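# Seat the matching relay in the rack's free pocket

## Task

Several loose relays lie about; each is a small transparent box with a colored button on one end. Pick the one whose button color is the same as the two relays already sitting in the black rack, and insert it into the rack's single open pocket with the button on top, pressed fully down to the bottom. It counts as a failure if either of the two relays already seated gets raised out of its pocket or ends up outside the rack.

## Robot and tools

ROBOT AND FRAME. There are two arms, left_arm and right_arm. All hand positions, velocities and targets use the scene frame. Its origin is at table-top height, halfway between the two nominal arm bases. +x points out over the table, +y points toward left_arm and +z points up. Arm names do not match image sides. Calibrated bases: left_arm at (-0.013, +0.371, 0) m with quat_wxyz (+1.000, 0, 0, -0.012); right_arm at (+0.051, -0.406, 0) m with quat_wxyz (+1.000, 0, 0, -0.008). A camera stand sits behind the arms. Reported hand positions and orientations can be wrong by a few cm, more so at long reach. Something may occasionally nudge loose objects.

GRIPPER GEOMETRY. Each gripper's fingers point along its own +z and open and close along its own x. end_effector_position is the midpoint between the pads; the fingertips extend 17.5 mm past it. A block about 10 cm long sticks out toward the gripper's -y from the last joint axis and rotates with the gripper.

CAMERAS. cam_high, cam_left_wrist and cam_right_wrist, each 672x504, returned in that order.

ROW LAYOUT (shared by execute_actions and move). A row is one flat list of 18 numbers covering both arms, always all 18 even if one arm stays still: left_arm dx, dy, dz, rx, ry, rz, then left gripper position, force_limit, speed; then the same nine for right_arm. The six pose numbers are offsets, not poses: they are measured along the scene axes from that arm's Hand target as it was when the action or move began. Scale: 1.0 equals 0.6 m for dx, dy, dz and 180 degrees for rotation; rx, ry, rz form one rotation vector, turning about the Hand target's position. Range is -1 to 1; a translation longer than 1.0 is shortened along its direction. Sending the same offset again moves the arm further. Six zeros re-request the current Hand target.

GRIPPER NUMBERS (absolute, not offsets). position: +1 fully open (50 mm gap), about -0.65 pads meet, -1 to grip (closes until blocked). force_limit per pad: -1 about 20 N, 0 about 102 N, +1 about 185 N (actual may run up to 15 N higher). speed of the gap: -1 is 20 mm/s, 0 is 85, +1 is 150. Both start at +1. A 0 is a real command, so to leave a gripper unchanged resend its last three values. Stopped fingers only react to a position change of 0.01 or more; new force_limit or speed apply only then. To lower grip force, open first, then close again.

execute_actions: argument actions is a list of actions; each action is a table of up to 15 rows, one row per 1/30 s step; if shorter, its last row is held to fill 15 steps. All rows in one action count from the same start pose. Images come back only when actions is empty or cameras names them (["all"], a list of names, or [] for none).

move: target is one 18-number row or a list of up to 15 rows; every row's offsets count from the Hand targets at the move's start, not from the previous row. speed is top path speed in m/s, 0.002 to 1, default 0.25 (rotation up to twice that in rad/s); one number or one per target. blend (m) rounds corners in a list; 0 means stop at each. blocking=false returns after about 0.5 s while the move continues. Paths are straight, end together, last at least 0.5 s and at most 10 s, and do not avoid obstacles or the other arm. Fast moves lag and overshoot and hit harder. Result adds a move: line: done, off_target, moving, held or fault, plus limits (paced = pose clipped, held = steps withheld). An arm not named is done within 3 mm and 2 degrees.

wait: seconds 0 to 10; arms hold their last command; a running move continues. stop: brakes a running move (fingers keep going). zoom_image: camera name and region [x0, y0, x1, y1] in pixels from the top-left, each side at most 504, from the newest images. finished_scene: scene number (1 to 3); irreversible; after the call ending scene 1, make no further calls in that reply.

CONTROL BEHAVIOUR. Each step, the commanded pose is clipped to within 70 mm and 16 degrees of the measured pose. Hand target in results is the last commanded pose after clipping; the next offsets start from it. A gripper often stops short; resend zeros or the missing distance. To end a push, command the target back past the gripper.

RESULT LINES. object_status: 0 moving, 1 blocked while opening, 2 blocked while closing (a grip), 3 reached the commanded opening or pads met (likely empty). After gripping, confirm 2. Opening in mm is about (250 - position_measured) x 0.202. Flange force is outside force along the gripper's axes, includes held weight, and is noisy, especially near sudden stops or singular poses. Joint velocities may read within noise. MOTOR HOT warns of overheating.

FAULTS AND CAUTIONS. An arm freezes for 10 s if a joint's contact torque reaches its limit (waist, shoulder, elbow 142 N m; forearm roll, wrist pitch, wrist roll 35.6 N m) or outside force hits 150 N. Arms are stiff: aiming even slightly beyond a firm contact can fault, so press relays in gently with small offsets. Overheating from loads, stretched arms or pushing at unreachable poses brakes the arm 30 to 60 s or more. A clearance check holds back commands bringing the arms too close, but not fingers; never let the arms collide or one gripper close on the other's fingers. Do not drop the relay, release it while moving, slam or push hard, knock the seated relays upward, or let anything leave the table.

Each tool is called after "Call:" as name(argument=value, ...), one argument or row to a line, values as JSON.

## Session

Call:
execute_actions(
  actions=[],
)

Call:
zoom_image(
  camera="cam_high",
  region=[340, 100, 560, 320],
)

Scene clock: 0.00 s.
left_arm: end_effector_position=(+0.3266, -0.0693, +0.1516) position_measured=3 object_status=3 end_effector_quat_wxyz=(+0.128, +0.886, +0.319, +0.310) | right_arm: end_effector_position=(+0.2671, -0.3903, +0.1259) position_measured=3 object_status=3 end_effector_quat_wxyz=(+0.614, -0.510, -0.553, -0.237)
Joint positions: left_arm=[-1.007 0.126 -0.151 -0.681 -0.991 0.446] | right_arm=[-0.412 0.514 -0.299 -0.769 -2.017 0.69]
Joint velocities: within noise
Flange force (N): no reading
Hand target: left_arm +0.3266, -0.0693, +0.1516; +0.128, +0.886, +0.319, +0.310 | right_arm +0.2671, -0.3903, +0.1259; +0.614, -0.510, -0.553, -0.237
Tool commands: left_gripper/position=+1.0 left_gripper/force_limit=+1.0 left_gripper/speed=+1.0 right_gripper/position=+1.0 right_gripper/force_limit=+1.0 right_gripper/speed=+1.0

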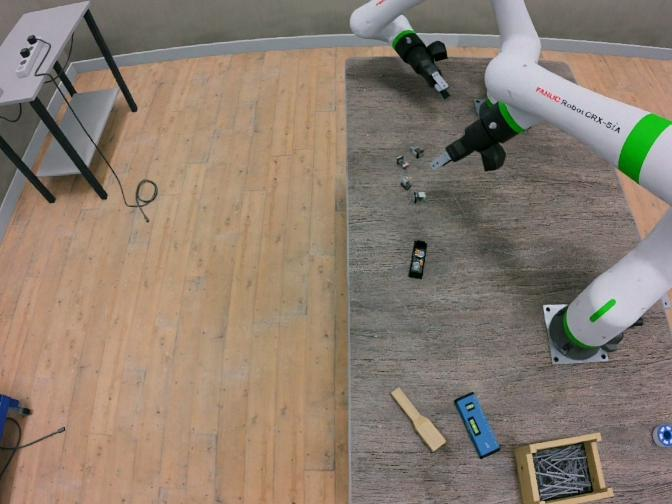

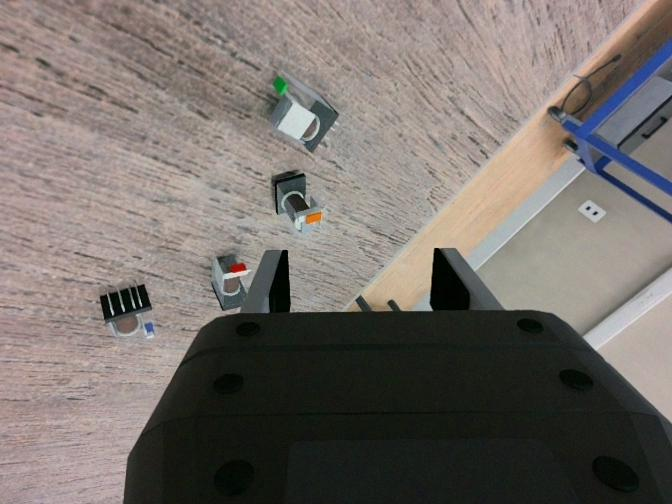

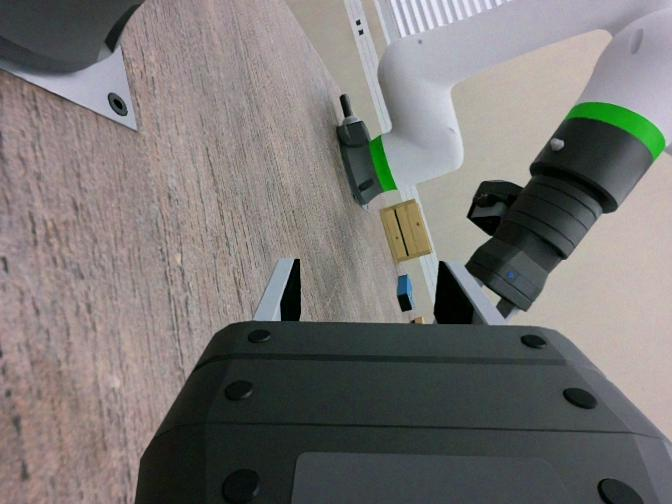

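Scaled by 2.291 from the camera's 672x504 image, which has a finer 960x720 frame.

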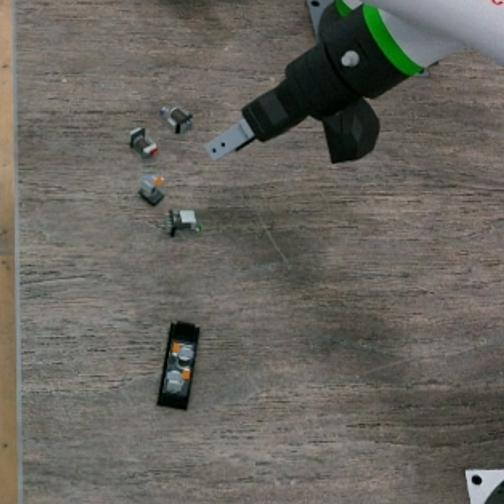

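Call:
move(
  target=[-0.0443,0.8655,0.2973,0,0,0,1,1,1,0.2215,0.4922,0.1235,-0.1785,-0.4623,0.3840,1,-0.8,-0.3],
  speed=0.45,
  cameras=["cam_right_wrist","cam_high"],
)

Call:
zoom_image(
  camera="cam_right_wrist",
  region=[240, 120, 460, 285],
)

Call:
zoom_image(
  camera="cam_high",
  region=[380, 220, 450, 290],
)

Scene clock: 37.17 s.
left_arm: end_effector_position=(+0.3000, +0.4501, +0.3300) position_measured=3 object_status=3 end_effector_quat_wxyz=(+0.128, +0.886, +0.319, +0.310) | right_arm: end_effector_position=(+0.4000, -0.0950, +0.2000) position_measured=3 object_status=3 end_effector_quat_wxyz=(+0.000, +0.000, +1.000, +0.000)
Joint positions: left_arm=[1.453 -0.879 -0.772 0.68 -1.593 -2.264] | right_arm=[1.025 0.064 -0.122 0 -1.385 0.561]
Flange force (N): left_arm=no reading | right_arm=[1.9 2.3 2.6]
Hand target: left_arm +0.3000, +0.4500, +0.3300; +0.128, +0.886, +0.319, +0.310 | right_arm +0.4000, -0.0950, +0.2000; +0.000, +0.000, +1.000, +0.000
Off the commanded pose: left_arm 0.000 m, 0 deg | right_arm 0.000 m, 0 deg.
move: done; limits=paced
Images, in order (width x height): cam_high 672x504, cam_right_wrist 672x504.

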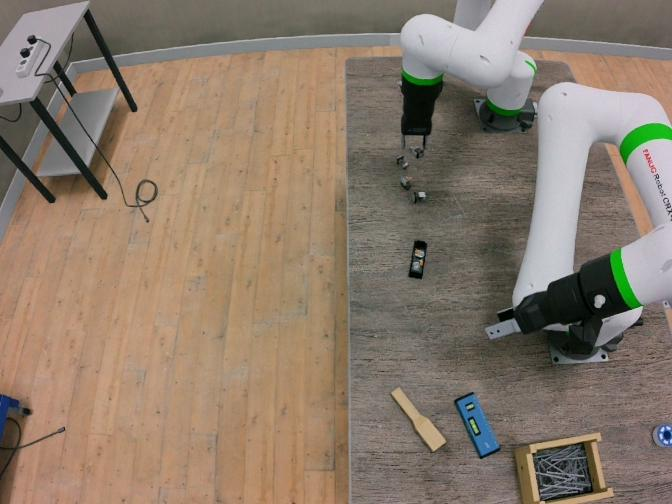

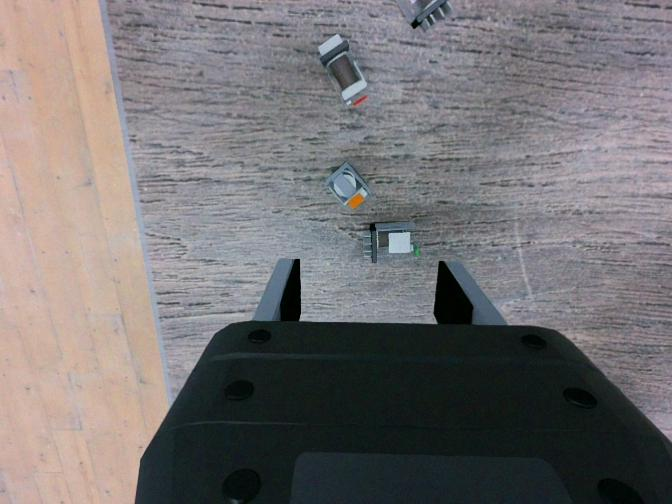

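Scaled by 2.291 from the camera's 672x504 image, which has a finer 960x720 frame.

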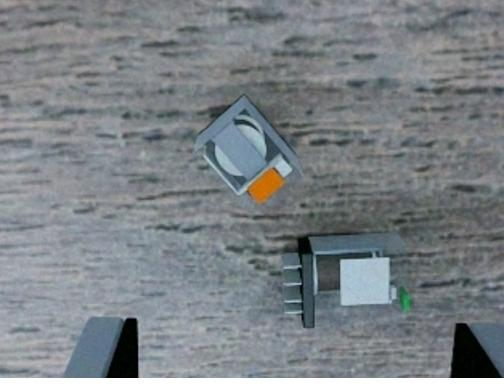

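Scaled by 7.200 from the camera's 672x504 image, which has a finer 960x720 frame.

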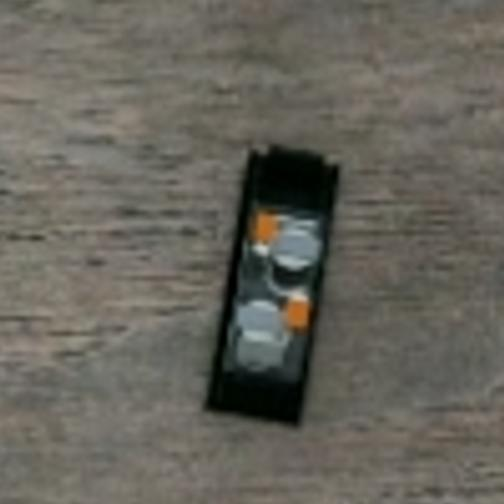

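Call:
move(
  target=[
    [0,0,0,0,0,0,1,1,1,0.011,-0.0068,-0.1667,0,0,0.7222,0.6,-0.8,0.2],
    [0,0,0,0,0,0,1,1,1,0.011,-0.0068,-0.2542,0,0,0.7222,0.6,-0.8,0.2],
    [0,0,0,0,0,0,1,1,1,0.011,-0.0068,-0.2542,0,0,0.7222,-1,-0.8,-0.5],
    [0,0,0,0,0,0,1,1,1,0.011,-0.0068,-0.15,0,0,0.7222,-1,-0.8,-0.5],
    [0,0,0,0,0,0,1,1,1,-0.0267,0.3483,-0.1333,0,0,0.9278,-1,-0.8,-0.5],
  ],
  speed=[0.5,0.1,0.1,0.15,0.35],
  blend=[0,0,0,0.02,0],
  cameras=["cam_right_wrist"],
)

Call:
zoom_image(
  camera="cam_right_wrist",
  region=[290, 130, 440, 310],
)

Scene clock: 89.57 s.
left_arm: end_effector_position=(+0.3000, +0.4500, +0.3300) position_measured=3 object_status=3 end_effector_quat_wxyz=(+0.128, +0.886, +0.319, +0.310) | right_arm: end_effector_position=(+0.3879, +0.0639, +0.1179) position_measured=117 object_status=2 end_effector_quat_wxyz=(-0.003, +0.982, -0.188, +0.003)
Joint positions: left_arm=[1.453 -0.879 -0.772 0.68 -1.593 -2.264] | right_arm=[1.194 0.38 0.063 0.005 -1.248 3.156]
Flange force (N): left_arm=no reading | right_arm=[-2.4 -1.1 3.2]
Hand target: left_arm +0.3000, +0.4500, +0.3300; +0.128, +0.886, +0.319, +0.310 | right_arm +0.3879, +0.0639, +0.1179; -0.003, +0.982, -0.188, +0.003 (not the last commanded pose)
Off the commanded pose: left_arm 0.000 m, 0 deg | right_arm 0.050 m, 9 deg.
move: held (right_arm; a check stopped the path); limits=held
pose unreachable (right arm): on one or more control steps of this call, first in action 0 (counted from 0), this arm could not follow its commanded pose, so it was not sent that pose on those steps. It may still have moved: this result reports where it is.
cause: moving toward the commanded pose would bring a part of the arm too close to another arm (a part of this arm just beyond joint 4 (forearm roll) and a part of the left arm just beyond its joint 2 (shoulder), 13 mm apart when this arm was first held).
Images, in order (width x height): cam_right_wrist 672x504.

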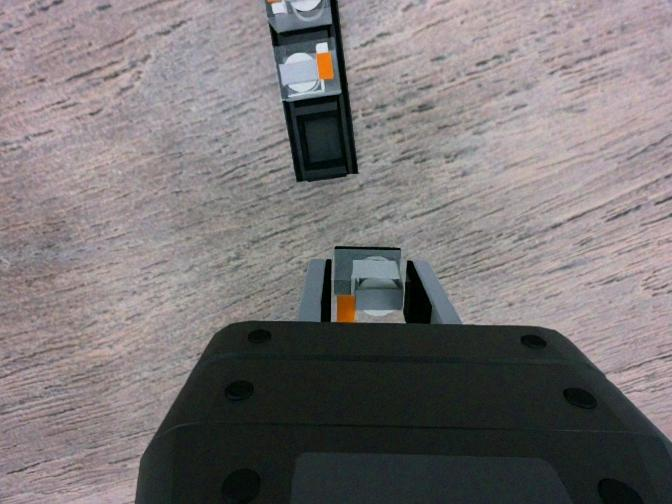

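Scaled by 2.800 from the camera's 672x504 image, which has a finer 960x720 frame.

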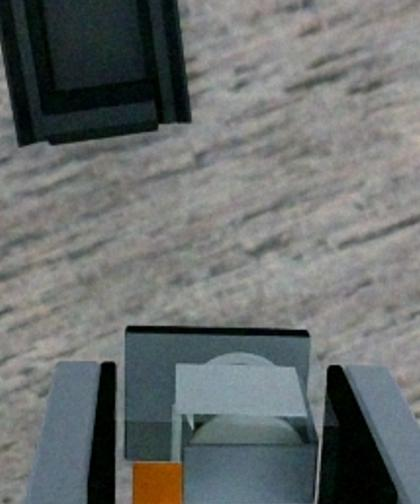

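Call:
move(
  target=[
    [0.25,0.25,-0.05,0,0,0,1,1,1,0,0,0,0,0,0,-1,-0.8,-0.5],
    [0.25,0.25,-0.05,0,0,0,1,1,1,-0.0037,0.0908,-0.0382,0,0,0.0456,-1,-0.8,-0.5],
    [0.25,0.25,-0.05,0,0,0,1,1,1,-0.0037,0.0908,-0.0865,0,0,0.0456,-1,-0.8,-0.5],
  ],
  speed=[0.4,0.2,0.1],
  blend=[0,0.02,0],
  cameras=["cam_right_wrist"],
)

Call:
zoom_image(
  camera="cam_right_wrist",
  region=[290, 130, 440, 310],
)

Scene clock: 125.73 s.
left_arm: end_effector_position=(+0.4500, +0.6000, +0.3000) position_measured=3 object_status=3 end_effector_quat_wxyz=(+0.128, +0.886, +0.319, +0.310) | right_arm: end_effector_position=(+0.3856, +0.1184, +0.0660) position_measured=117 object_status=2 end_effector_quat_wxyz=(-0.003, +0.993, -0.117, +0.003)
Joint positions: left_arm=[1.04 -0.233 -0.517 0.698 -1.032 -2.187] | right_arm=[1.231 0.527 0.147 0.004 -1.184 3.262]
Flange force (N): left_arm=[3.6 4.3 3.2] | right_arm=[-2.3 -1.0 3.1]
Hand target: left_arm +0.4500, +0.6000, +0.3000; +0.128, +0.886, +0.319, +0.310 | right_arm +0.3856, +0.1183, +0.0660; -0.003, +0.993, -0.117, +0.003
Off the commanded pose: left_arm 0.000 m, 0 deg | right_arm 0.000 m, 0 deg.
move: done; blend cut to 0.0145 m at target 2; limits=paced
Images, in order (width x height): cam_right_wrist 672x504.

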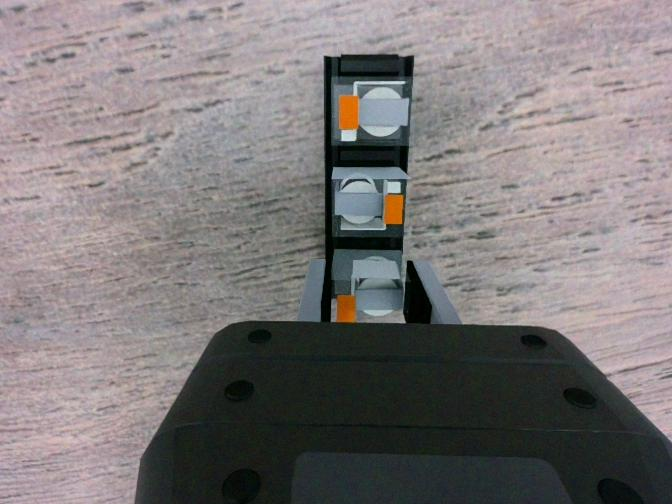

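Scaled by 2.800 from the camera's 672x504 image, which has a finer 960x720 frame.

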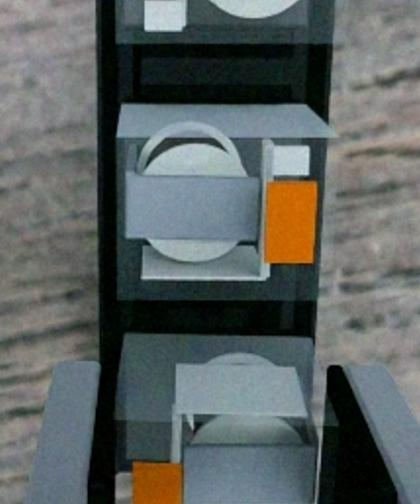

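Call:
move(
  target=[
    [0,0,0,0,0,0,1,1,1,0,0,-0.01917,0,0,0,-1,-0.8,-0.5],
    [0,0,0,0,0,0,1,1,1,0,0,-0.02533,0,0,0,-1,-0.8,-0.5],
  ],
  speed=[0.08,0.03],
  blend=[0.003,0],
  cameras=["cam_right_wrist"],
)

Scene clock: 133.00 s.
left_arm: end_effector_position=(+0.4500, +0.6000, +0.3000) position_measured=3 object_status=3 end_effector_quat_wxyz=(+0.128, +0.886, +0.319, +0.310) | right_arm: end_effector_position=(+0.3857, +0.1184, +0.0510) position_measured=117 object_status=2 end_effector_quat_wxyz=(-0.003, +0.993, -0.117, +0.003)
Joint positions: left_arm=[1.04 -0.233 -0.517 0.698 -1.032 -2.187] | right_arm=[1.231 0.541 0.131 0.004 -1.154 3.262]
Flange force (N): left_arm=[4.4 4.0 3.0] | right_arm=[-2.1 3.3 -33.5]
Hand target: left_arm +0.4500, +0.6000, +0.3000; +0.128, +0.886, +0.319, +0.310 | right_arm +0.3856, +0.1183, +0.0508; -0.003, +0.993, -0.117, +0.003
Off the commanded pose: left_arm 0.000 m, 0 deg | right_arm 0.000 m, 0 deg.
move: done; blend cut to 0.0018 m at target 1
Images, in order (width x height): cam_right_wrist 672x504.

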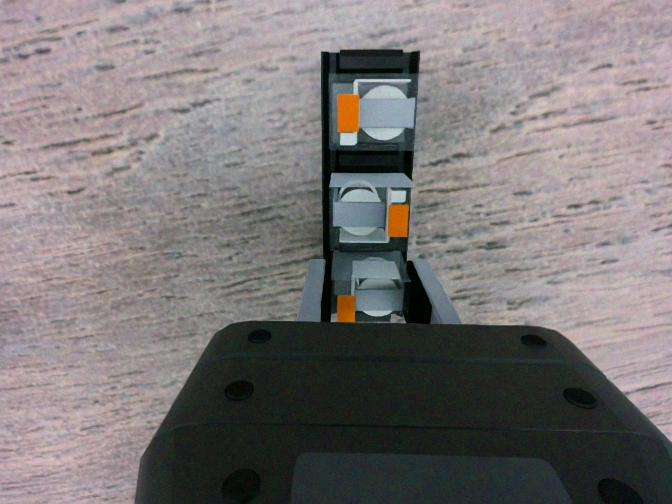

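Call:
move(
  target=[
    [0,0,0,0,0,0,1,1,1,0,0,0,0,0,0,1,-0.8,-0.5],
    [0,0,0,0,0,0,1,1,1,0,0,0.11,0,0,0,1,-0.8,-0.5],
  ],
  speed=[0.05,0.2],
  cameras=["cam_right_wrist"],
)

Call:
zoom_image(
  camera="cam_right_wrist",
  region=[290, 60, 450, 300],
)

Scene clock: 140.17 s.
left_arm: end_effector_position=(+0.4500, +0.6000, +0.3000) position_measured=3 object_status=3 end_effector_quat_wxyz=(+0.128, +0.886, +0.319, +0.310) | right_arm: end_effector_position=(+0.3857, +0.1183, +0.1168) position_measured=3 object_status=3 end_effector_quat_wxyz=(-0.003, +0.993, -0.117, +0.003)
Joint positions: left_arm=[1.04 -0.233 -0.517 0.698 -1.032 -2.187] | right_arm=[1.231 0.487 0.212 0.004 -1.29 3.262]
Flange force (N): left_arm=[4.5 4.0 3.1] | right_arm=[-2.0 -1.9 2.9]
Hand target: left_arm +0.4500, +0.6000, +0.3000; +0.128, +0.886, +0.319, +0.310 | right_arm +0.3856, +0.1183, +0.1168; -0.003, +0.993, -0.117, +0.003
Off the commanded pose: left_arm 0.000 m, 0 deg | right_arm 0.000 m, 0 deg.
move: done
Images, in order (width x height): cam_right_wrist 672x504.

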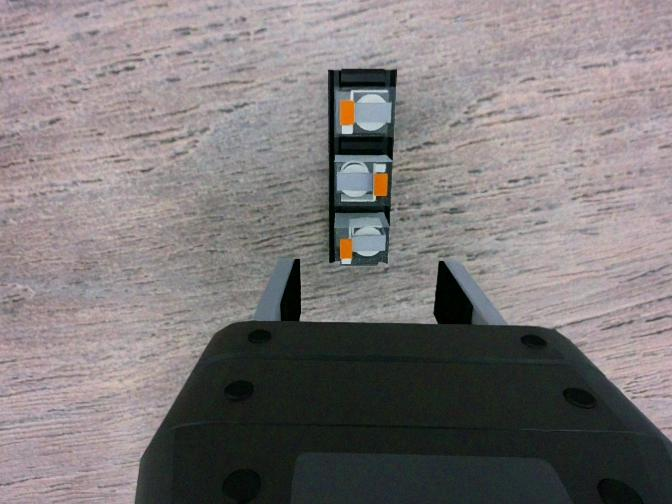

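Scaled by 2.100 from the camera's 672x504 image, which has a finer 960x720 frame.

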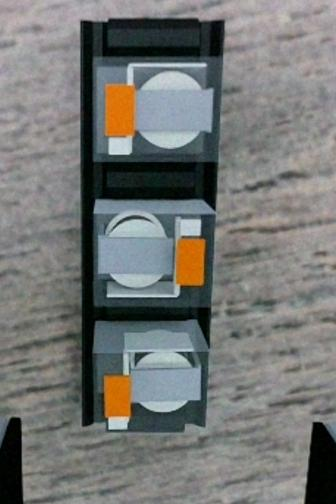

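Call:
finished_scene(
  scene=3,
)

The scene is finished: the task was done.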